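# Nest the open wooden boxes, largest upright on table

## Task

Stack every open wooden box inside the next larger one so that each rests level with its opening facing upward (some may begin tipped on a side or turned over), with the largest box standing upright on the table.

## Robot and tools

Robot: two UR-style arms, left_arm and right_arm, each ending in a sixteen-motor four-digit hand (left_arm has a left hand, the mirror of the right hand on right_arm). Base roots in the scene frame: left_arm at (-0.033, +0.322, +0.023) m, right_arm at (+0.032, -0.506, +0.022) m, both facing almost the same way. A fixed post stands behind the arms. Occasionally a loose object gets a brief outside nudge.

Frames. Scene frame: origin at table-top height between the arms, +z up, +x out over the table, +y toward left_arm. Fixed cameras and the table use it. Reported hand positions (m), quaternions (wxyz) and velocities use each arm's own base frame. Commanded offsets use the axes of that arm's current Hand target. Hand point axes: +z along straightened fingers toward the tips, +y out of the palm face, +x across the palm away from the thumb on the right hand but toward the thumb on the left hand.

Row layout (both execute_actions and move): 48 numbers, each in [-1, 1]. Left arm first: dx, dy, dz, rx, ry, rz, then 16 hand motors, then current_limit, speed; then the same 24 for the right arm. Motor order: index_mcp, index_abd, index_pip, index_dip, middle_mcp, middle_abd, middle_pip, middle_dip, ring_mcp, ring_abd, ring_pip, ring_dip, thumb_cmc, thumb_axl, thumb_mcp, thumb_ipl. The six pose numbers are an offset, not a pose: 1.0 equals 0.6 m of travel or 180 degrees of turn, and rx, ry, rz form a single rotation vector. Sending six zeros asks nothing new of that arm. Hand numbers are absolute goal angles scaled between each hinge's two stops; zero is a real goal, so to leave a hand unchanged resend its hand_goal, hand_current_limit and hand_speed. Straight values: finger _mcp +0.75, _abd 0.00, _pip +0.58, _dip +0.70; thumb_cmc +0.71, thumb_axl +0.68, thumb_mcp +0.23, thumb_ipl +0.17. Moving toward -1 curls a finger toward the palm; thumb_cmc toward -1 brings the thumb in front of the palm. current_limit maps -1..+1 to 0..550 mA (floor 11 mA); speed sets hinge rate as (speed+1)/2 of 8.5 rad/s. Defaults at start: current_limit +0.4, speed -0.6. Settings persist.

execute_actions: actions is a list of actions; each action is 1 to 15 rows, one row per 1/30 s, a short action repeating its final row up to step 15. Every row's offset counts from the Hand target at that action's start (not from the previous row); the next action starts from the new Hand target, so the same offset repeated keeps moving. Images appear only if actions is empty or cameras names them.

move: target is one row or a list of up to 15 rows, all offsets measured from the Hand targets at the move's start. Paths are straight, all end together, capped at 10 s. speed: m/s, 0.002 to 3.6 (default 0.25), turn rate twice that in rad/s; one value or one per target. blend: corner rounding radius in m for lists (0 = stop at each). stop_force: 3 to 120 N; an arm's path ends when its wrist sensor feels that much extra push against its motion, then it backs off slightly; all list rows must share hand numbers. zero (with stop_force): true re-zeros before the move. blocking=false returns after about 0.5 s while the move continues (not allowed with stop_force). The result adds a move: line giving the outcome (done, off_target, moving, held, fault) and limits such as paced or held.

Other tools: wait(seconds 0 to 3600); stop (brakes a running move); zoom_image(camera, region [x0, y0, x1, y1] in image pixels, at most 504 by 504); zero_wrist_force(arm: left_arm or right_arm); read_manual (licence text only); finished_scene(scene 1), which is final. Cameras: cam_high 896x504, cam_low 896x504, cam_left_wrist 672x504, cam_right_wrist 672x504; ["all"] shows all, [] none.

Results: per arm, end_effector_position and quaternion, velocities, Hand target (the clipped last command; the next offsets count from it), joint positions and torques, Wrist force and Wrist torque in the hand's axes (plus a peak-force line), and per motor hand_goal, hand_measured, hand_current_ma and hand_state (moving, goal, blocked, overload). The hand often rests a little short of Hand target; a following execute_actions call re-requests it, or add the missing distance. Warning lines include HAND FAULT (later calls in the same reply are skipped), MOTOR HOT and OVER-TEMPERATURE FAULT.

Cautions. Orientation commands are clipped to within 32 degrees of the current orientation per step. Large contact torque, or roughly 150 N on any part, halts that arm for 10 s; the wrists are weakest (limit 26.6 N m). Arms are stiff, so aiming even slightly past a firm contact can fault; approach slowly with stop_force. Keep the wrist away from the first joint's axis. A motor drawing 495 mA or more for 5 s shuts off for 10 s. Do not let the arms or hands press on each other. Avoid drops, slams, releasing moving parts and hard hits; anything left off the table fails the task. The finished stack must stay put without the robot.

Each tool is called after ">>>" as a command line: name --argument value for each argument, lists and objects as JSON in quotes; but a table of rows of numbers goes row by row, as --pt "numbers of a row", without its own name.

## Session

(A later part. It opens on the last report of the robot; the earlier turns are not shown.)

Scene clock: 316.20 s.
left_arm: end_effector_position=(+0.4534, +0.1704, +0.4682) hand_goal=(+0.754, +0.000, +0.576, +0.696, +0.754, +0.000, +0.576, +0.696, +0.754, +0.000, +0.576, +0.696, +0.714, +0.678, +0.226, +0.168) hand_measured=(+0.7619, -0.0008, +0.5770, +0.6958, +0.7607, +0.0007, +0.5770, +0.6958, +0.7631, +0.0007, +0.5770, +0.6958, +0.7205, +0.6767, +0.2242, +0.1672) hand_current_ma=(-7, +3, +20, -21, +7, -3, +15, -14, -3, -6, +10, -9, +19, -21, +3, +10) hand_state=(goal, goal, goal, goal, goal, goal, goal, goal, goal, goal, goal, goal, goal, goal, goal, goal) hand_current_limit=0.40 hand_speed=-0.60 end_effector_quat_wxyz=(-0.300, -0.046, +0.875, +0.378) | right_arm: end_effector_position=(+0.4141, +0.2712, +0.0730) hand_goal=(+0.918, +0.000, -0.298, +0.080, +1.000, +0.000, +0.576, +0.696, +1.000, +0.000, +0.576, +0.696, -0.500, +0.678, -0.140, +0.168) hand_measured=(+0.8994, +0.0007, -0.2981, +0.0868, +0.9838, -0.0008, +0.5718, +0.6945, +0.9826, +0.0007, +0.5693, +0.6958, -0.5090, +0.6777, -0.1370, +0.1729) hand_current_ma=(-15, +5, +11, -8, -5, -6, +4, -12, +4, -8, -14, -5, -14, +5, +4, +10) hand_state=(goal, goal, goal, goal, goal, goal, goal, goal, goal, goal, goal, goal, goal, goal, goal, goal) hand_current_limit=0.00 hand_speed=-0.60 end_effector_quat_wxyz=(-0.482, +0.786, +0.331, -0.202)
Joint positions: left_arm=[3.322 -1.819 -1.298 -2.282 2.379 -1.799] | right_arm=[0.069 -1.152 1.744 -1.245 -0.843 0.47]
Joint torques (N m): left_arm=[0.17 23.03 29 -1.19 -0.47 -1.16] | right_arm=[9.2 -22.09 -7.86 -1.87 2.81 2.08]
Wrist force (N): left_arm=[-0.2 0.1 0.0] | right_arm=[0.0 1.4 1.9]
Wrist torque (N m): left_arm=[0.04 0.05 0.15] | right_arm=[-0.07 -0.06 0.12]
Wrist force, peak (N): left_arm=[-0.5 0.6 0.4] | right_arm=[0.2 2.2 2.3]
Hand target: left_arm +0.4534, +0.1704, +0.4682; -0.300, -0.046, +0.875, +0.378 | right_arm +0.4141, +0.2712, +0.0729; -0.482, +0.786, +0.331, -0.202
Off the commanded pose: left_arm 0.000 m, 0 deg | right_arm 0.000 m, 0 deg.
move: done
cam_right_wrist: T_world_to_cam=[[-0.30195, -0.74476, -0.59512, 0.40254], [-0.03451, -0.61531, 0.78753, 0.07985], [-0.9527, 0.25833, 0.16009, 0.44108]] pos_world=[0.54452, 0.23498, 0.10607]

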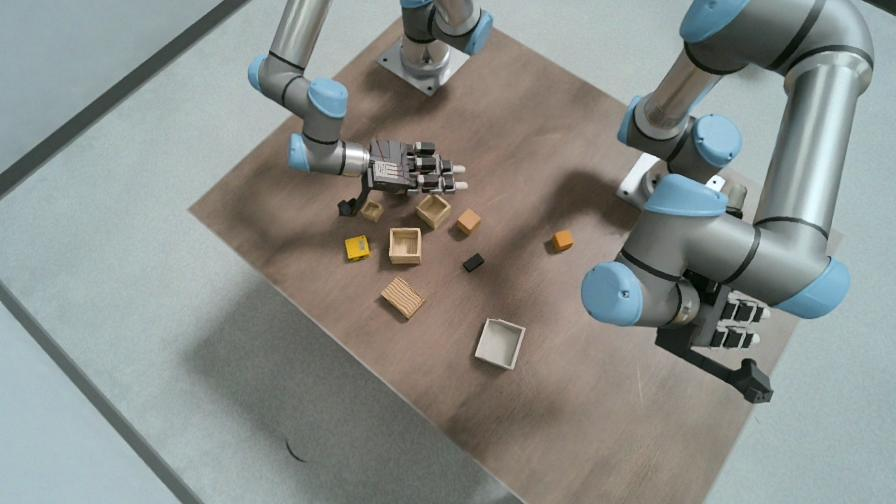

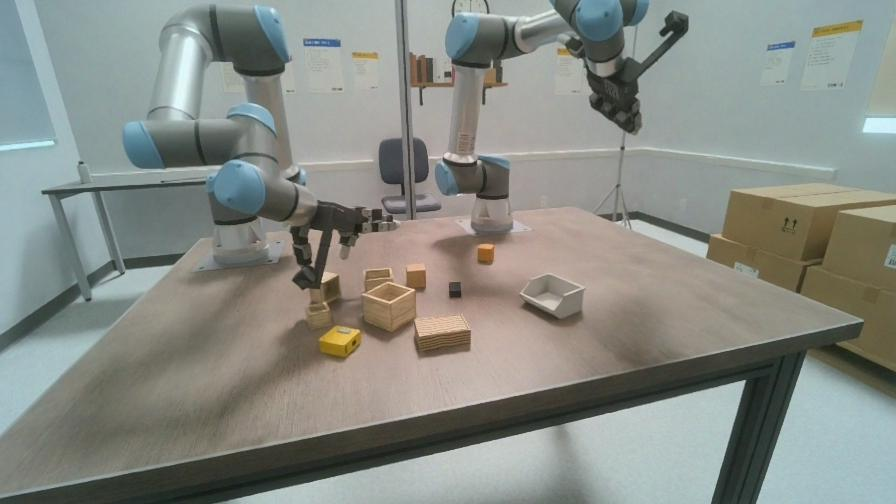

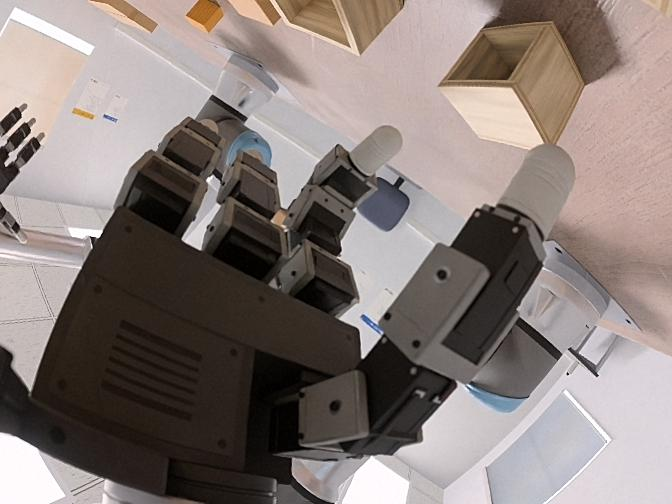

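>>> move --target '[0,0,0,0,0,0,0.754,0,0.576,0.696,0.754,0,0.576,0.696,0.754,0,0.576,0.696,0.714,0.678,0.226,0.168,0.4,-0.6,0,0.0787,0.0401,0,0,0,0.918,0,-0.299,0.08,1,0,0.576,0.696,1,0,0.576,0.696,-0.5,0.678,-0.14,0.168,0,-0.6]' --speed 0.08 --cameras '["cam_high","cam_low","cam_right_wrist"]'

>>> zoom_image --camera "cam_low" --region '[270, 210, 400, 340]'

>>> zoom_image --camera "cam_right_wrist" --region '[330, 0, 672, 250]'

Scene clock: 321.93 s.
left_arm: end_effector_position=(+0.4534, +0.1704, +0.4682) hand_goal=(+0.754, +0.000, +0.576, +0.696, +0.754, +0.000, +0.576, +0.696, +0.754, +0.000, +0.576, +0.696, +0.714, +0.678, +0.226, +0.168) hand_measured=(+0.7619, -0.0008, +0.5770, +0.6958, +0.7607, +0.0007, +0.5770, +0.6958, +0.7619, +0.0007, +0.5770, +0.6958, +0.7217, +0.6767, +0.2252, +0.1681) hand_current_ma=(-7, +8, +6, -13, +6, +4, +3, -10, +8, -8, +5, -10, +11, -4, +7, +6) hand_state=(goal, goal, goal, goal, goal, goal, goal, goal, goal, goal, goal, goal, goal, goal, goal, goal) hand_current_limit=0.40 hand_speed=-0.60 end_effector_quat_wxyz=(-0.300, -0.046, +0.875, +0.378) | right_arm: end_effector_position=(+0.4141, +0.2712, +0.0200) hand_goal=(+0.918, +0.000, -0.298, +0.080, +1.000, +0.000, +0.576, +0.696, +1.000, +0.000, +0.576, +0.696, -0.500, +0.678, -0.140, +0.168) hand_measured=(+0.8994, +0.0007, -0.2968, +0.0868, +0.9838, +0.0007, +0.5718, +0.6932, +0.9826, +0.0007, +0.5693, +0.6945, -0.5090, +0.6767, -0.1370, +0.1729) hand_current_ma=(-12, +3, +7, -7, -5, -8, +8, -15, +1, -11, -1, +2, -22, -3, +10, +8) hand_state=(goal, goal, goal, goal, goal, goal, goal, goal, goal, goal, goal, goal, goal, goal, goal, goal) hand_current_limit=0.00 hand_speed=-0.60 end_effector_quat_wxyz=(-0.482, +0.786, +0.331, -0.202)
Joint positions: left_arm=[3.322 -1.819 -1.298 -2.282 2.379 -1.799] | right_arm=[0.069 -1.075 1.79 -1.369 -0.843 0.47]
Joint torques (N m): left_arm=[-0.43 22.12 27.73 -1.17 -0.4 -1.17] | right_arm=[7.25 -24.33 -5.85 -1.73 2.67 1.92]
Wrist force (N): left_arm=[-0.4 0.4 0.1] | right_arm=[0.3 1.3 2.0]
Wrist torque (N m): left_arm=[0.06 0.07 0.15] | right_arm=[-0.08 -0.11 0.12]
Wrist force, peak (N): left_arm=[-0.7 0.4 0.0] | right_arm=[0.1 1.9 2.2]
Hand target: left_arm +0.4534, +0.1704, +0.4682; -0.300, -0.046, +0.875, +0.378 | right_arm +0.4141, +0.2712, +0.0199; -0.482, +0.786, +0.331, -0.202
Off the commanded pose: left_arm 0.000 m, 0 deg | right_arm 0.000 m, 0 deg.
move: done
cam_right_wrist: T_world_to_cam=[[-0.30195, -0.7448, -0.59506, 0.37101], [-0.03449, -0.61525, 0.78758, 0.12156], [-0.9527, 0.25833, 0.16009, 0.44956]] pos_world=[0.54452, 0.23498, 0.05307]

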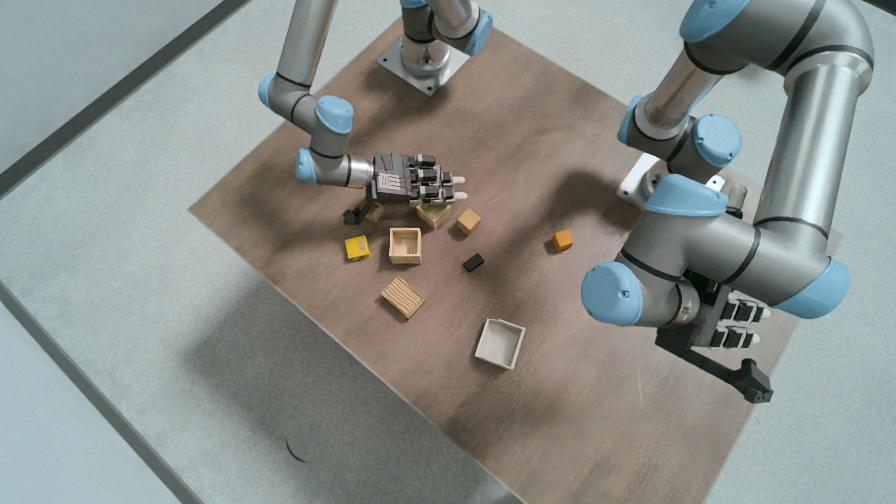

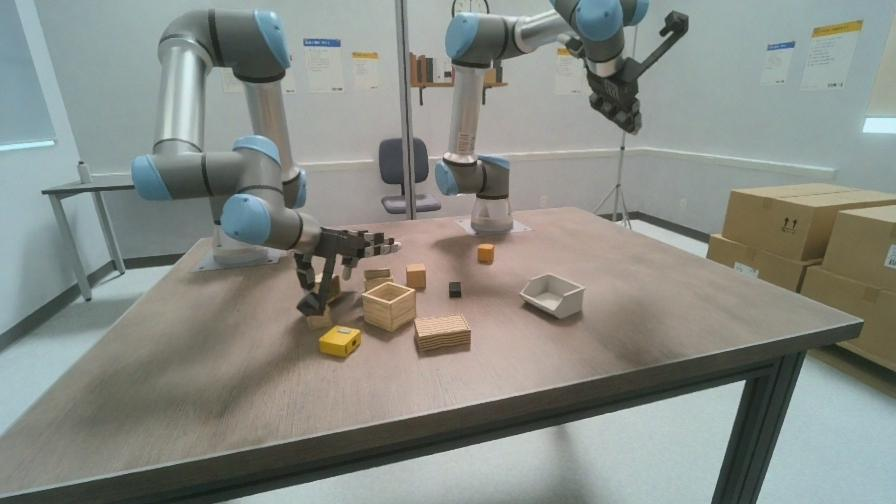

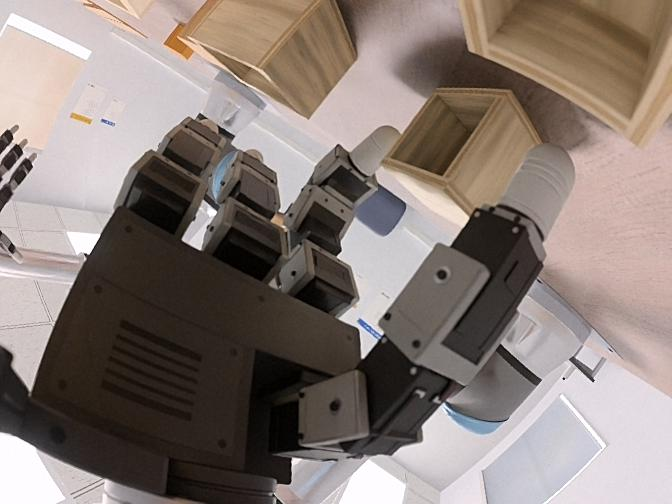

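Scaled by 3.877 from the camera's image (finer frame: 1280x720).

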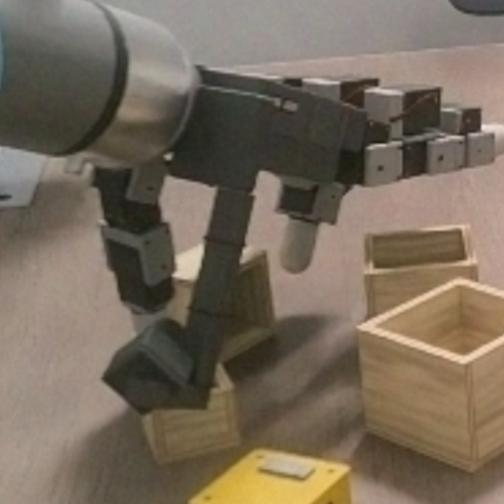

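Scaled by 1.474 from the camera's image (finer frame: 960x720).

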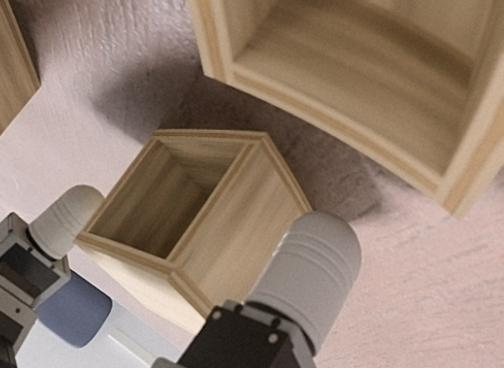

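>>> move --target '[0,0,0,0,0,0,0.754,0,0.576,0.696,0.754,0,0.576,0.696,0.754,0,0.576,0.696,0.714,0.678,0.226,0.168,0.4,-0.6,0,0,0,0,0,0,0.758,0,-0.299,0.08,1,0,0.576,0.696,1,0,0.576,0.696,-0.5,0.678,-0.235,0.168,0,-0.9]'

>>> move --target '[0,0,0,0,0,0,0.754,0,0.576,0.696,0.754,0,0.576,0.696,0.754,0,0.576,0.696,0.714,0.678,0.226,0.168,0.4,-0.6,0,0,0,0,0,0,0.60,0,-0.299,0.08,1,0,0.576,0.696,1,0,0.576,0.696,-0.5,0.678,-0.385,0.168,-0.1,-0.92]' --cameras '["cam_low","cam_right_wrist"]'

>>> zoom_image --camera "cam_right_wrist" --region '[330, 0, 672, 250]'

Scene clock: 330.87 s.
left_arm: end_effector_position=(+0.4534, +0.1704, +0.4682) hand_goal=(+0.754, +0.000, +0.576, +0.696, +0.754, +0.000, +0.576, +0.696, +0.754, +0.000, +0.576, +0.696, +0.714, +0.678, +0.226, +0.168) hand_measured=(+0.7619, -0.0008, +0.5782, +0.6958, +0.7607, -0.0008, +0.5770, +0.6958, +0.7619, -0.0008, +0.5770, +0.6958, +0.7205, +0.6777, +0.2242, +0.1681) hand_current_ma=(-7, -5, +8, -18, -1, +3, +5, +1, -4, -2, +12, +3, +2, -3, +1, +1) hand_state=(goal, goal, goal, goal, goal, goal, goal, goal, goal, goal, goal, goal, goal, goal, goal, goal) hand_current_limit=0.40 hand_speed=-0.60 end_effector_quat_wxyz=(-0.300, -0.046, +0.875, +0.378) | right_arm: end_effector_position=(+0.4141, +0.2712, +0.0199) hand_goal=(+0.758, +0.000, -0.298, +0.080, +1.000, +0.000, +0.576, +0.696, +1.000, +0.000, +0.576, +0.696, -0.500, +0.678, -0.234, +0.168) hand_measured=(+0.7474, +0.0007, -0.2981, +0.0868, +0.9838, +0.0007, +0.5705, +0.6945, +0.9826, -0.0008, +0.5705, +0.6958, -0.5077, +0.6767, -0.2271, +0.1729) hand_current_ma=(-8, +10, +20, -12, +7, +1, +2, -9, -4, -7, -9, +3, -6, +3, +4, +16) hand_state=(goal, goal, goal, goal, goal, goal, goal, goal, goal, goal, goal, goal, goal, goal, goal, goal) hand_current_limit=0.00 hand_speed=-0.90 end_effector_quat_wxyz=(-0.482, +0.786, +0.331, -0.202)
Joint positions: left_arm=[3.322 -1.819 -1.298 -2.282 2.379 -1.799] | right_arm=[0.069 -1.075 1.79 -1.369 -0.843 0.47]
Joint torques (N m): left_arm=[1.11 22.36 28.62 -1.2 -0.49 -0.9] | right_arm=[9.56 -22.92 -7.73 -1.97 2.73 1.98]
Wrist force (N): left_arm=[-0.1 0.4 0.1] | right_arm=[0.2 1.3 1.6]
Wrist torque (N m): left_arm=[0.07 0.05 0.16] | right_arm=[-0.07 -0.08 0.10]
Wrist force, peak (N): left_arm=[-0.4 0.5 0.4] | right_arm=[0.3 1.6 2.0]
Hand target: left_arm +0.4534, +0.1704, +0.4682; -0.300, -0.046, +0.875, +0.378 | right_arm +0.4141, +0.2712, +0.0199; -0.482, +0.786, +0.331, -0.202
Off the commanded pose: left_arm 0.000 m, 0 deg | right_arm 0.000 m, 0 deg.
move: done

Scene clock: 331.70 s.
left_arm: end_effector_position=(+0.4534, +0.1704, +0.4682) hand_goal=(+0.754, +0.000, +0.576, +0.696, +0.754, +0.000, +0.576, +0.696, +0.754, +0.000, +0.576, +0.696, +0.714, +0.678, +0.226, +0.168) hand_measured=(+0.7607, +0.0007, +0.5770, +0.6958, +0.7607, -0.0008, +0.5770, +0.6958, +0.7631, +0.0007, +0.5770, +0.6958, +0.7205, +0.6767, +0.2252, +0.1681) hand_current_ma=(-3, -6, +4, -4, +8, +5, +7, -21, -4, -1, +8, -21, +7, -7, -4, -5) hand_state=(goal, goal, goal, goal, goal, goal, goal, goal, goal, goal, goal, goal, goal, goal, goal, goal) hand_current_limit=0.40 hand_speed=-0.60 end_effector_quat_wxyz=(-0.300, -0.046, +0.875, +0.378) | right_arm: end_effector_position=(+0.4141, +0.2712, +0.0199) hand_goal=(+0.600, +0.000, -0.298, +0.080, +1.000, +0.000, +0.576, +0.696, +1.000, +0.000, +0.576, +0.696, -0.500, +0.678, -0.384, +0.168) hand_measured=(+0.6871, +0.0007, -0.2789, +0.0868, +0.9838, -0.0008, +0.5718, +0.6945, +0.9826, +0.0007, +0.5693, +0.6958, -0.5090, +0.6767, -0.2756, +0.1938) hand_current_ma=(+71, +4, +18, -15, +9, -1, -3, -18, +2, -3, -1, -1, -7, -7, +140, +28) hand_state=(blocked, goal, goal, goal, goal, goal, goal, goal, goal, goal, goal, goal, goal, goal, blocked, blocked) hand_current_limit=-0.10 hand_speed=-0.92 end_effector_quat_wxyz=(-0.482, +0.786, +0.331, -0.202)
Joint positions: left_arm=[3.322 -1.819 -1.298 -2.282 2.379 -1.799] | right_arm=[0.069 -1.075 1.79 -1.369 -0.843 0.47]
Joint torques (N m): left_arm=[1.37 22.63 28.14 -0.9 -0.57 -0.98] | right_arm=[8.94 -23 -7.94 -1.86 2.45 1.91]
Wrist force (N): left_arm=[-0.3 0.1 0.1] | right_arm=[-0.2 0.1 0.4]
Wrist torque (N m): left_arm=[0.03 0.06 0.15] | right_arm=[-0.05 -0.05 0.10]
Wrist force, peak (N): left_arm=[-0.3 0.6 0.6] | right_arm=[0.1 1.4 2.0]
Hand target: left_arm +0.4534, +0.1704, +0.4682; -0.300, -0.046, +0.875, +0.378 | right_arm +0.4141, +0.2712, +0.0199; -0.482, +0.786, +0.331, -0.202
Off the commanded pose: left_arm 0.000 m, 0 deg | right_arm 0.000 m, 0 deg.
move: done
cam_right_wrist: T_world_to_cam=[[-0.30195, -0.74476, -0.59512, 0.37095], [-0.03451, -0.61531, 0.78753, 0.1218], [-0.9527, 0.25833, 0.16009, 0.44957]] pos_world=[0.54452, 0.23508, 0.05287]

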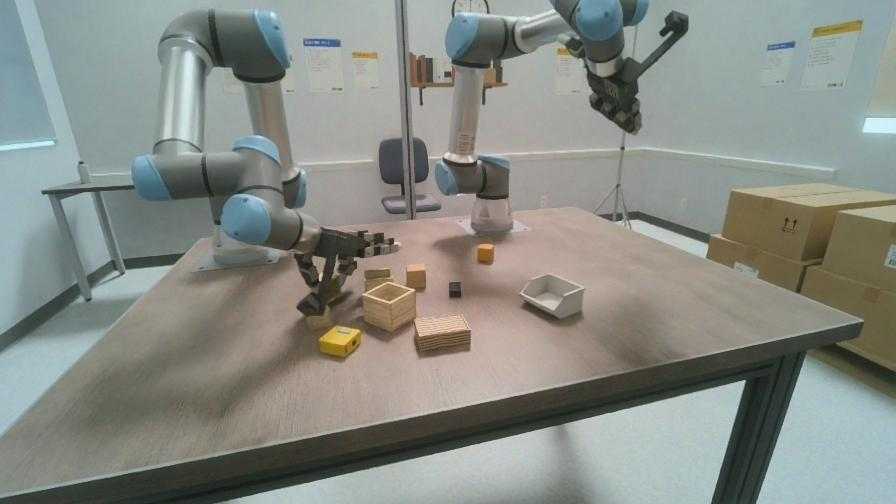

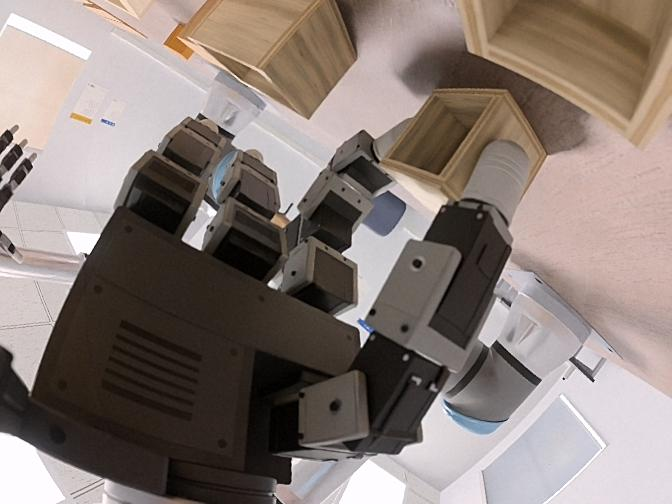

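Scaled by 1.474 from the camera's image (finer frame: 960x720).

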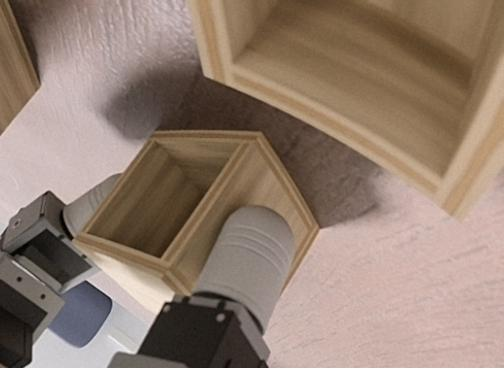

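>>> move --target '[0,0,0,0,0,0,0.754,0,0.576,0.696,0.754,0,0.576,0.696,0.754,0,0.576,0.696,0.714,0.678,0.226,0.168,0.4,-0.6,0,-0.0594,-0.0303,0,0,0,0.6,0,-0.299,0.08,1,0,0.576,0.696,1,0,0.576,0.696,-0.5,0.678,-0.385,0.168,-0.1,-0.92]' --speed 0.05 --cameras '["cam_low","cam_right_wrist"]'

>>> zoom_image --camera "cam_right_wrist" --region '[330, 0, 672, 250]'

>>> zoom_image --camera "cam_low" --region '[270, 210, 400, 340]'

Scene clock: 336.33 s.
left_arm: end_effector_position=(+0.4534, +0.1704, +0.4682) hand_goal=(+0.754, +0.000, +0.576, +0.696, +0.754, +0.000, +0.576, +0.696, +0.754, +0.000, +0.576, +0.696, +0.714, +0.678, +0.226, +0.168) hand_measured=(+0.7607, +0.0007, +0.5770, +0.6958, +0.7607, +0.0007, +0.5770, +0.6958, +0.7631, +0.0007, +0.5770, +0.6958, +0.7205, +0.6767, +0.2252, +0.1681) hand_current_ma=(-12, +15, -3, -7, +13, +5, +6, -7, +5, -4, +0, -4, +7, -6, +13, -9) hand_state=(goal, goal, goal, goal, goal, goal, goal, goal, goal, goal, goal, goal, goal, goal, goal, goal) hand_current_limit=0.40 hand_speed=-0.60 end_effector_quat_wxyz=(-0.300, -0.046, +0.875, +0.378) | right_arm: end_effector_position=(+0.4141, +0.2713, +0.0597) hand_goal=(+0.600, +0.000, -0.298, +0.080, +1.000, +0.000, +0.576, +0.696, +1.000, +0.000, +0.576, +0.696, -0.500, +0.678, -0.384, +0.168) hand_measured=(+0.6847, -0.0008, -0.2596, +0.1008, +0.9826, +0.0007, +0.5718, +0.6958, +0.9826, +0.0007, +0.5693, +0.6958, -0.5090, +0.6767, -0.2894, +0.1929) hand_current_ma=(+60, +14, +29, +0, -10, -1, +3, -4, +14, -1, +1, -2, -6, +3, +103, +23) hand_state=(blocked, goal, blocked, blocked, goal, goal, goal, goal, goal, goal, goal, goal, goal, goal, blocked, blocked) hand_current_limit=-0.10 hand_speed=-0.92 end_effector_quat_wxyz=(-0.482, +0.786, +0.331, -0.202)
Joint positions: left_arm=[3.322 -1.819 -1.298 -2.282 2.379 -1.799] | right_arm=[0.069 -1.134 1.757 -1.277 -0.843 0.47]
Joint torques (N m): left_arm=[1.87 23.09 28.52 -1.03 -0.49 -0.96] | right_arm=[-4.03 -44.78 -28.77 1.65 0.29 -2.05]
Wrist force (N): left_arm=[-0.4 0.5 0.1] | right_arm=[-0.4 1.7 2.3]
Wrist torque (N m): left_arm=[0.09 0.07 0.13] | right_arm=[-0.08 -0.02 0.06]
Wrist force, peak (N): left_arm=[-0.5 0.7 0.2] | right_arm=[0.5 2.1 2.3]
Hand target: left_arm +0.4534, +0.1704, +0.4682; -0.300, -0.046, +0.875, +0.378 | right_arm +0.4141, +0.2712, +0.0599; -0.482, +0.786, +0.331, -0.202
Off the commanded pose: left_arm 0.000 m, 0 deg | right_arm 0.000 m, 0 deg.
move: done
cam_right_wrist: T_world_to_cam=[[-0.30195, -0.74476, -0.59512, 0.3947], [-0.03451, -0.61531, 0.78753, 0.09038], [-0.9527, 0.25833, 0.16009, 0.44318]] pos_world=[0.54452, 0.23508, 0.09277]

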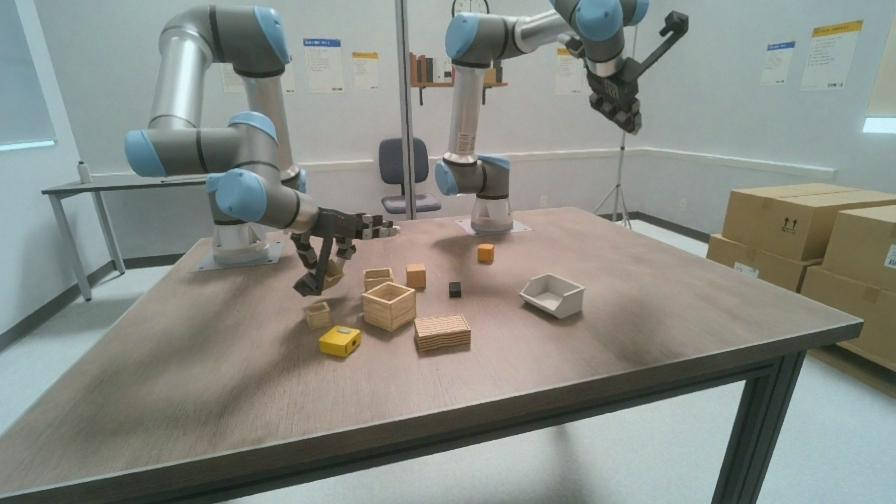

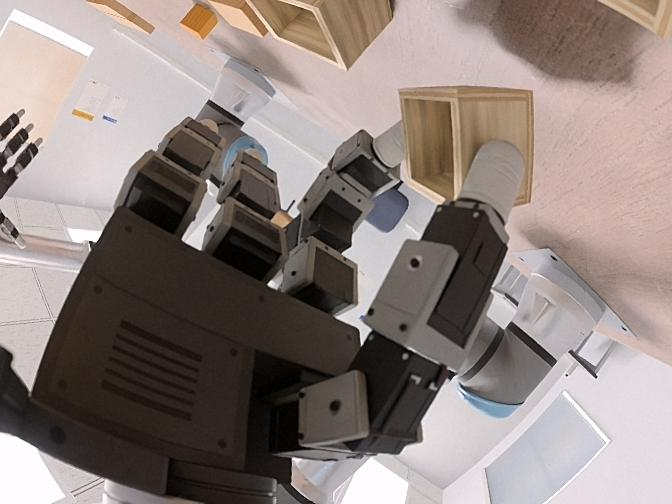

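Scaled by 1.474 from the camera's image (finer frame: 960x720).

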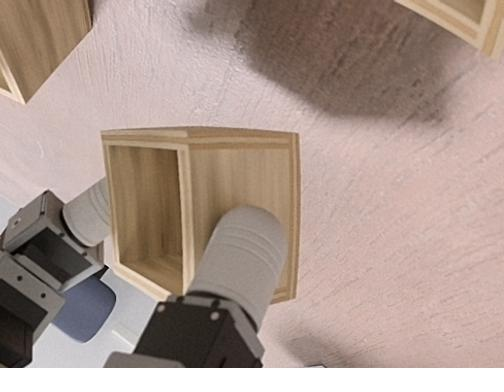

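Scaled by 3.877 from the camera's image (finer frame: 1280x720).

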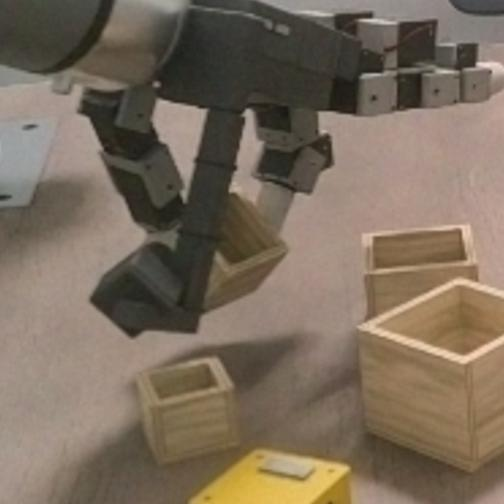

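>>> move --pt "0 0 0 0 0 0 0.754 0 0.576 0.696 0.754 0 0.576 0.696 0.754 0 0.576 0.696 0.714 0.678 0.226 0.168 0.4 -0.6 0.0167 0.0258 0.0132 0 0 0 0.6 0 -0.299 0.08 1 0 0.576 0.696 1 0 0.576 0.696 -0.5 0.678 -0.385 0.168 -0.1 -0.92" --pt "0 0 0 0 0 0 0.754 0 0.576 0.696 0.754 0 0.576 0.696 0.754 0 0.576 0.696 0.714 0.678 0.226 0.168 0.4 -0.6 0.0067 0.0399 0.0204 0 0 0 0.6 0 -0.299 0.08 1 0 0.576 0.696 1 0 0.576 0.696 -0.5 0.678 -0.385 0.168 -0.1 -0.92" --pt "0 0 0 0 0 0 0.754 0 0.576 0.696 0.754 0 0.576 0.696 0.754 0 0.576 0.696 0.714 0.678 0.226 0.168 0.4 -0.6 -0.0233 0.0459 0.0234 0 0 0 0.6 0 -0.299 0.08 1 0 0.576 0.696 1 0 0.576 0.696 -0.5 0.678 -0.385 0.168 -0.1 -0.92" --pt "0 0 0 0 0 0 0.754 0 0.576 0.696 0.754 0 0.576 0.696 0.754 0 0.576 0.696 0.714 0.678 0.226 0.168 0.4 -0.6 -0.04 0.0526 0.0268 0 0 0 0.6 0 -0.299 0.08 1 0 0.576 0.696 1 0 0.576 0.696 -0.5 0.678 -0.385 0.168 -0.1 -0.92" --speed 0.03 --blend 0.003 --cameras '["cam_low","cam_right_wrist"]'

>>> zoom_image --camera "cam_right_wrist" --region '[330, 0, 672, 250]'

>>> zoom_image --camera "cam_low" --region '[270, 210, 400, 340]'

Scene clock: 351.33 s.
left_arm: end_effector_position=(+0.4534, +0.1704, +0.4682) hand_goal=(+0.754, +0.000, +0.576, +0.696, +0.754, +0.000, +0.576, +0.696, +0.754, +0.000, +0.576, +0.696, +0.714, +0.678, +0.226, +0.168) hand_measured=(+0.7607, +0.0007, +0.5770, +0.6958, +0.7607, +0.0007, +0.5770, +0.6958, +0.7619, +0.0007, +0.5770, +0.6958, +0.7217, +0.6767, +0.2242, +0.1681) hand_current_ma=(-7, -6, +4, -15, -10, -4, +10, -9, -9, +2, +6, -11, +2, -14, +7, -4) hand_state=(goal, goal, goal, goal, goal, goal, goal, goal, goal, goal, goal, goal, goal, goal, goal, goal) hand_current_limit=0.40 hand_speed=-0.60 end_effector_quat_wxyz=(-0.300, -0.046, +0.875, +0.378) | right_arm: end_effector_position=(+0.3975, +0.2542, +0.0245) hand_goal=(+0.600, +0.000, -0.298, +0.080, +1.000, +0.000, +0.576, +0.696, +1.000, +0.000, +0.576, +0.696, -0.500, +0.678, -0.384, +0.168) hand_measured=(+0.6835, +0.0007, -0.2584, +0.1008, +0.9838, -0.0008, +0.5718, +0.6945, +0.9838, -0.0008, +0.5693, +0.6971, -0.5077, +0.6767, -0.2904, +0.1967) hand_current_ma=(+61, +7, +32, +6, -11, -7, +4, -3, -2, -11, -11, -11, -11, +5, +108, +18) hand_state=(blocked, goal, blocked, blocked, goal, goal, goal, goal, goal, goal, goal, goal, goal, goal, blocked, blocked) hand_current_limit=-0.10 hand_speed=-0.92 end_effector_quat_wxyz=(-0.482, +0.786, +0.331, -0.202)
Joint positions: left_arm=[3.322 -1.819 -1.298 -2.282 2.379 -1.799] | right_arm=[0.039 -1.121 1.847 -1.365 -0.866 0.447]
Joint torques (N m): left_arm=[1.75 23.44 28.18 -1.05 -0.29 -0.89] | right_arm=[-9.4 -44.24 -4.61 -1.81 -1.6 -2.01]
Wrist force (N): left_arm=[0.0 0.5 -0.1] | right_arm=[0.3 1.8 1.9]
Wrist torque (N m): left_arm=[0.09 0.03 0.16] | right_arm=[-0.01 -0.11 0.20]
Wrist force, peak (N): left_arm=[-0.2 0.7 0.1] | right_arm=[0.3 2.1 2.4]
Hand target: left_arm +0.4534, +0.1704, +0.4682; -0.300, -0.046, +0.875, +0.378 | right_arm +0.3973, +0.2541, +0.0244; -0.482, +0.786, +0.331, -0.202
Off the commanded pose: left_arm 0.000 m, 0 deg | right_arm 0.000 m, 0 deg.
move: done
cam_right_wrist: T_world_to_cam=[[-0.30195, -0.74476, -0.59512, 0.356], [-0.03451, -0.61531, 0.78753, 0.10701], [-0.9527, 0.25833, 0.16009, 0.43742]] pos_world=[0.52792, 0.21798, 0.05757]

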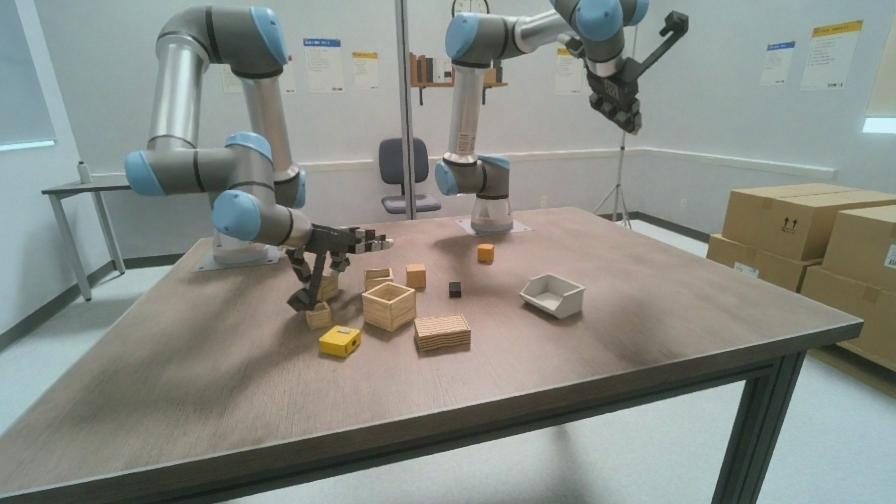

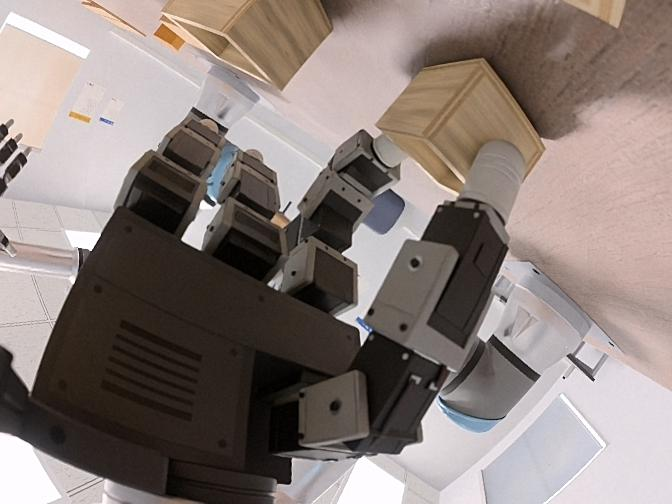

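Scaled by 1.474 from the camera's image (finer frame: 960x720).

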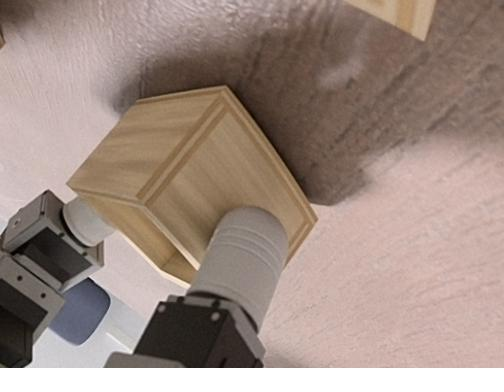

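Scaled by 3.877 from the camera's image (finer frame: 1280x720).

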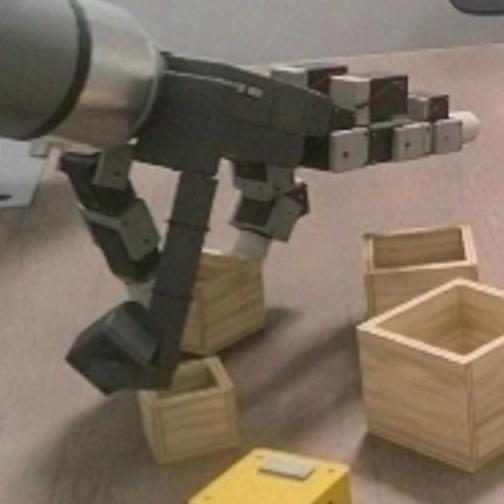

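>>> move --target '[0,0,0,0,0,0,0.754,0,0.576,0.696,0.754,0,0.576,0.696,0.754,0,0.576,0.696,0.714,0.678,0.226,0.168,0.4,-0.6,-0.005,0.0074,0.0038,0,0,0,0.6,0,-0.299,0.08,1,0,0.576,0.696,1,0,0.576,0.696,-0.5,0.678,-0.385,0.168,-0.1,-0.92]' --speed 0.01 --cameras '["cam_low","cam_right_wrist"]'

>>> zoom_image --camera "cam_right_wrist" --region '[330, 0, 672, 250]'

>>> zoom_image --camera "cam_low" --region '[270, 210, 400, 340]'

Scene clock: 355.20 s.
left_arm: end_effector_position=(+0.4534, +0.1704, +0.4682) hand_goal=(+0.754, +0.000, +0.576, +0.696, +0.754, +0.000, +0.576, +0.696, +0.754, +0.000, +0.576, +0.696, +0.714, +0.678, +0.226, +0.168) hand_measured=(+0.7619, -0.0008, +0.5770, +0.6958, +0.7607, -0.0008, +0.5770, +0.6958, +0.7619, +0.0007, +0.5770, +0.6958, +0.7205, +0.6777, +0.2252, +0.1681) hand_current_ma=(-7, +0, +14, -11, -2, +15, +11, -4, -2, -9, +6, -5, +5, -3, -5, -5) hand_state=(goal, goal, goal, goal, goal, goal, goal, goal, goal, goal, goal, goal, goal, goal, goal, goal) hand_current_limit=0.40 hand_speed=-0.60 end_effector_quat_wxyz=(-0.300, -0.046, +0.875, +0.378) | right_arm: end_effector_position=(+0.3953, +0.2520, +0.0196) hand_goal=(+0.600, +0.000, -0.298, +0.080, +1.000, +0.000, +0.576, +0.696, +1.000, +0.000, +0.576, +0.696, -0.500, +0.678, -0.384, +0.168) hand_measured=(+0.6835, -0.0081, -0.2596, +0.0995, +0.9838, +0.0007, +0.5731, +0.6945, +0.9826, -0.0008, +0.5705, +0.6958, -0.5090, +0.6746, -0.2894, +0.1967) hand_current_ma=(+54, +3, +38, -3, -1, +5, +3, -9, +6, -9, -17, +1, +1, +2, +110, +18) hand_state=(blocked, goal, blocked, blocked, goal, goal, goal, goal, goal, goal, goal, goal, goal, goal, blocked, blocked) hand_current_limit=-0.10 hand_speed=-0.92 end_effector_quat_wxyz=(-0.482, +0.786, +0.331, -0.202)
Joint positions: left_arm=[3.322 -1.819 -1.298 -2.282 2.379 -1.799] | right_arm=[0.035 -1.117 1.859 -1.378 -0.87 0.444]
Joint torques (N m): left_arm=[2.85 23.86 28.73 -0.84 -0.5 -0.92] | right_arm=[-10.06 -20 -8.46 -1.89 -1.78 -1.9]
Wrist force (N): left_arm=[-0.2 0.2 0.1] | right_arm=[1.3 -1.4 0.0]
Wrist torque (N m): left_arm=[0.05 0.05 0.16] | right_arm=[-0.22 -0.20 0.25]
Wrist force, peak (N): left_arm=[-0.6 0.5 0.1] | right_arm=[0.7 1.9 2.1]
Hand target: left_arm +0.4534, +0.1704, +0.4682; -0.300, -0.046, +0.875, +0.378 | right_arm +0.3952, +0.2519, +0.0194; -0.482, +0.786, +0.331, -0.202
Off the commanded pose: left_arm 0.000 m, 0 deg | right_arm 0.000 m, 0 deg.
move: done
cam_right_wrist: T_world_to_cam=[[-0.30195, -0.74476, -0.59512, 0.35079], [-0.03451, -0.61531, 0.78753, 0.10944], [-0.9527, 0.25833, 0.16009, 0.43668]] pos_world=[0.52572, 0.21578, 0.05267]

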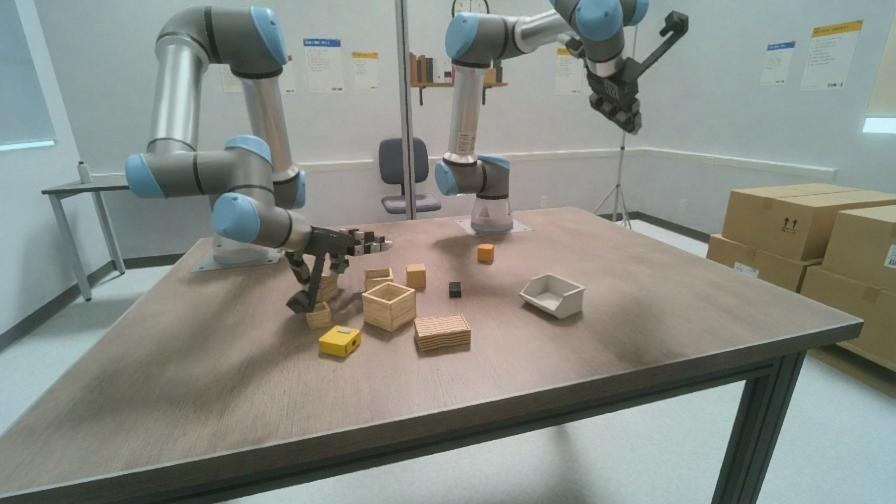

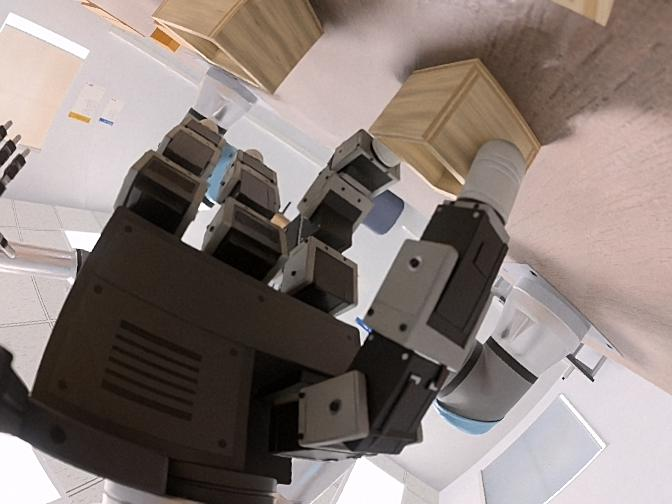

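Scaled by 1.474 from the camera's image (finer frame: 960x720).

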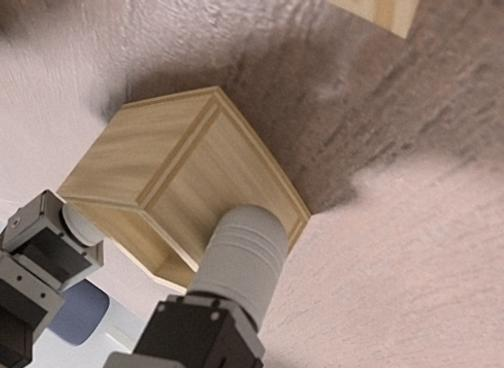

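Scaled by 3.877 from the camera's image (finer frame: 1280x720).

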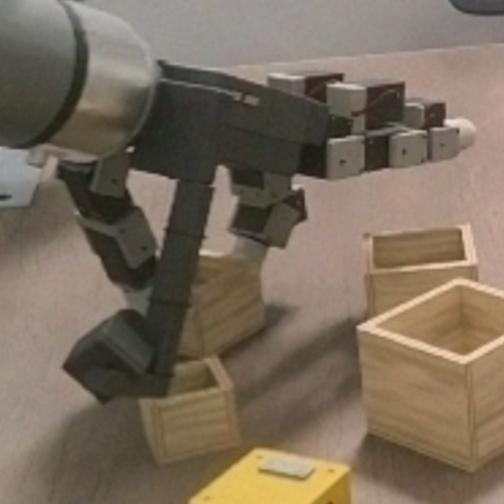

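>>> move --target '[0,0,0,0,0,0,0.754,0,0.576,0.696,0.754,0,0.576,0.696,0.754,0,0.576,0.696,0.714,0.678,0.226,0.168,0.4,-0.6,0,-0.003,-0.0015,0,0,0,0.6,0,-0.299,0.08,1,0,0.576,0.696,1,0,0.576,0.696,-0.5,0.678,-0.385,0.168,-0.1,-0.92]' --speed 0.01

>>> move --target '[0,0,0,0,0,0,0.754,0,0.576,0.696,0.754,0,0.576,0.696,0.754,0,0.576,0.696,0.714,0.678,0.226,0.168,0.4,-0.6,0,0,0,0,0,0,0.95,0,-0.25,0.1,1,0,0.576,0.696,1,0,0.576,0.696,-0.5,0.678,-0.1,0.168,0,-0.88]' --cameras '["cam_low","cam_right_wrist"]'

>>> zoom_image --camera "cam_right_wrist" --region '[330, 0, 672, 250]'

Scene clock: 359.83 s.
left_arm: end_effector_position=(+0.4534, +0.1704, +0.4682) hand_goal=(+0.754, +0.000, +0.576, +0.696, +0.754, +0.000, +0.576, +0.696, +0.754, +0.000, +0.576, +0.696, +0.714, +0.678, +0.226, +0.168) hand_measured=(+0.7607, -0.0008, +0.5770, +0.6958, +0.7607, -0.0008, +0.5770, +0.6958, +0.7619, +0.0007, +0.5770, +0.6958, +0.7217, +0.6777, +0.2252, +0.1681) hand_current_ma=(+10, +4, +12, -10, -3, +10, +9, -5, +6, -6, +5, -14, -5, -2, -8, +1) hand_state=(goal, goal, goal, goal, goal, goal, goal, goal, goal, goal, goal, goal, goal, goal, goal, goal) hand_current_limit=0.40 hand_speed=-0.60 end_effector_quat_wxyz=(-0.300, -0.046, +0.875, +0.378) | right_arm: end_effector_position=(+0.3952, +0.2519, +0.0213) hand_goal=(+0.600, +0.000, -0.298, +0.080, +1.000, +0.000, +0.576, +0.696, +1.000, +0.000, +0.576, +0.696, -0.500, +0.678, -0.384, +0.168) hand_measured=(+0.6847, +0.0007, -0.2571, +0.1033, +0.9826, -0.0008, +0.5718, +0.6945, +0.9826, +0.0007, +0.5693, +0.6958, -0.5090, +0.6756, -0.2894, +0.1957) hand_current_ma=(+57, -3, +30, -3, -1, -10, +9, -5, -5, -5, -16, -7, -10, +2, +111, +11) hand_state=(blocked, goal, blocked, blocked, goal, goal, goal, goal, goal, goal, goal, goal, goal, goal, blocked, blocked) hand_current_limit=-0.10 hand_speed=-0.92 end_effector_quat_wxyz=(-0.482, +0.786, +0.331, -0.202)
Joint positions: left_arm=[3.322 -1.819 -1.298 -2.282 2.379 -1.799] | right_arm=[0.035 -1.12 1.858 -1.374 -0.87 0.443]
Joint torques (N m): left_arm=[2.83 22.17 28.27 -0.99 -0.21 -0.84] | right_arm=[-6.13 -45.15 -26.98 1.37 -0.63 -1.38]
Wrist force (N): left_arm=[-0.4 0.2 0.1] | right_arm=[0.4 1.6 2.0]
Wrist torque (N m): left_arm=[0.03 0.09 0.13] | right_arm=[-0.06 -0.14 0.22]
Wrist force, peak (N): left_arm=[-0.5 0.5 0.3] | right_arm=[0.6 1.7 2.2]
Hand target: left_arm +0.4534, +0.1704, +0.4682; -0.300, -0.046, +0.875, +0.378 | right_arm +0.3952, +0.2519, +0.0215; -0.482, +0.786, +0.331, -0.202
Off the commanded pose: left_arm 0.000 m, 0 deg | right_arm 0.000 m, 0 deg.
move: done

Scene clock: 360.97 s.
left_arm: end_effector_position=(+0.4534, +0.1704, +0.4682) hand_goal=(+0.754, +0.000, +0.576, +0.696, +0.754, +0.000, +0.576, +0.696, +0.754, +0.000, +0.576, +0.696, +0.714, +0.678, +0.226, +0.168) hand_measured=(+0.7619, +0.0007, +0.5770, +0.6958, +0.7607, +0.0007, +0.5770, +0.6958, +0.7619, +0.0007, +0.5770, +0.6958, +0.7217, +0.6767, +0.2252, +0.1672) hand_current_ma=(+1, +2, +6, +0, +3, +11, +11, -10, +7, -17, +19, -19, +5, -9, +10, -11) hand_state=(goal, goal, goal, goal, goal, goal, goal, goal, goal, goal, goal, goal, goal, goal, goal, goal) hand_current_limit=0.40 hand_speed=-0.60 end_effector_quat_wxyz=(-0.300, -0.046, +0.875, +0.378) | right_arm: end_effector_position=(+0.3952, +0.2519, +0.0215) hand_goal=(+0.950, +0.000, -0.250, +0.100, +1.000, +0.000, +0.576, +0.696, +1.000, +0.000, +0.576, +0.696, -0.500, +0.678, -0.100, +0.168) hand_measured=(+0.9139, +0.0007, -0.2481, +0.1072, +0.9838, +0.0007, +0.5705, +0.6932, +0.9826, +0.0007, +0.5693, +0.6958, -0.5090, +0.6767, -0.1024, +0.1748) hand_current_ma=(-23, +14, +17, +7, -3, +0, +11, -18, +5, -11, -10, -4, -13, +1, +4, -7) hand_state=(blocked, goal, goal, goal, goal, goal, goal, goal, goal, goal, goal, goal, goal, goal, goal, goal) hand_current_limit=0.00 hand_speed=-0.88 end_effector_quat_wxyz=(-0.482, +0.786, +0.331, -0.202)
Joint positions: left_arm=[3.322 -1.819 -1.298 -2.282 2.379 -1.799] | right_arm=[0.035 -1.121 1.857 -1.373 -0.87 0.443]
Joint torques (N m): left_arm=[2.12 22.93 28.32 -0.87 -0.32 -0.83] | right_arm=[-1.39 -44.35 -26.25 1.58 2.03 0.16]
Wrist force (N): left_arm=[-0.5 0.4 0.1] | right_arm=[0.3 1.2 2.0]
Wrist torque (N m): left_arm=[0.07 0.09 0.13] | right_arm=[-0.09 -0.13 0.21]
Wrist force, peak (N): left_arm=[-0.3 0.6 0.4] | right_arm=[0.4 1.8 2.0]
Hand target: left_arm +0.4534, +0.1704, +0.4682; -0.300, -0.046, +0.875, +0.378 | right_arm +0.3952, +0.2519, +0.0215; -0.482, +0.786, +0.331, -0.202
Off the commanded pose: left_arm 0.000 m, 0 deg | right_arm 0.000 m, 0 deg.
move: done
cam_right_wrist: T_world_to_cam=[[-0.30195, -0.74476, -0.59512, 0.35183], [-0.03451, -0.61531, 0.78753, 0.10802], [-0.9527, 0.25833, 0.16009, 0.43629]] pos_world=[0.52562, 0.21578, 0.05447]

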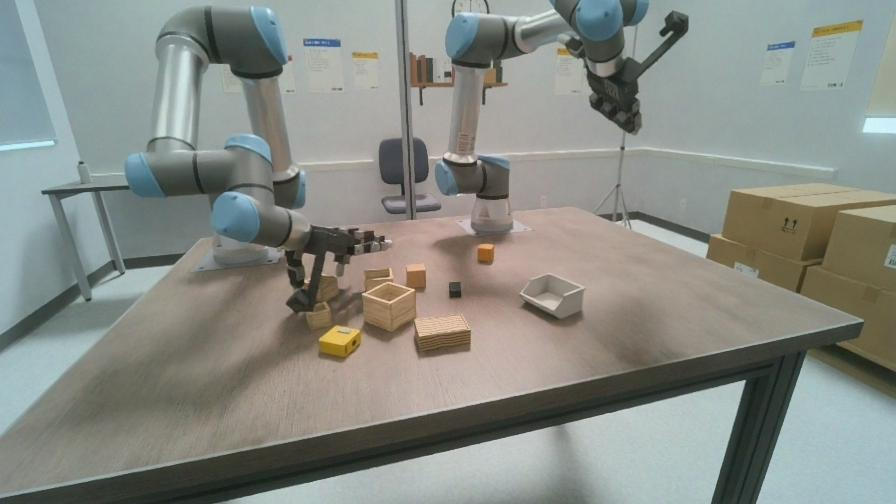

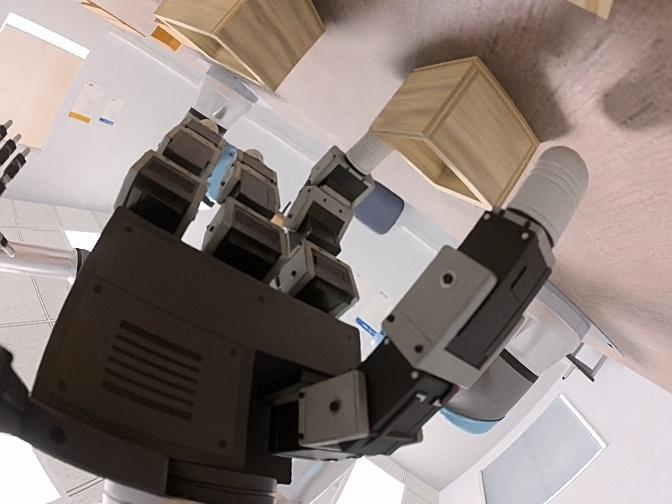

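Scaled by 1.474 from the camera's image (finer frame: 960x720).

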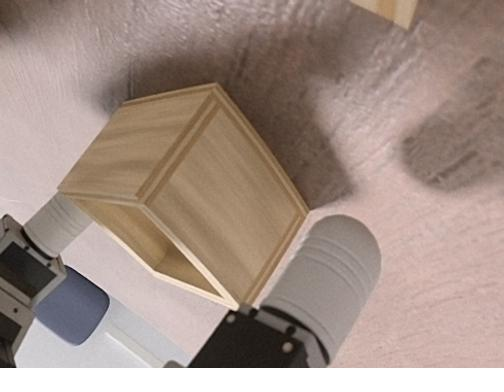

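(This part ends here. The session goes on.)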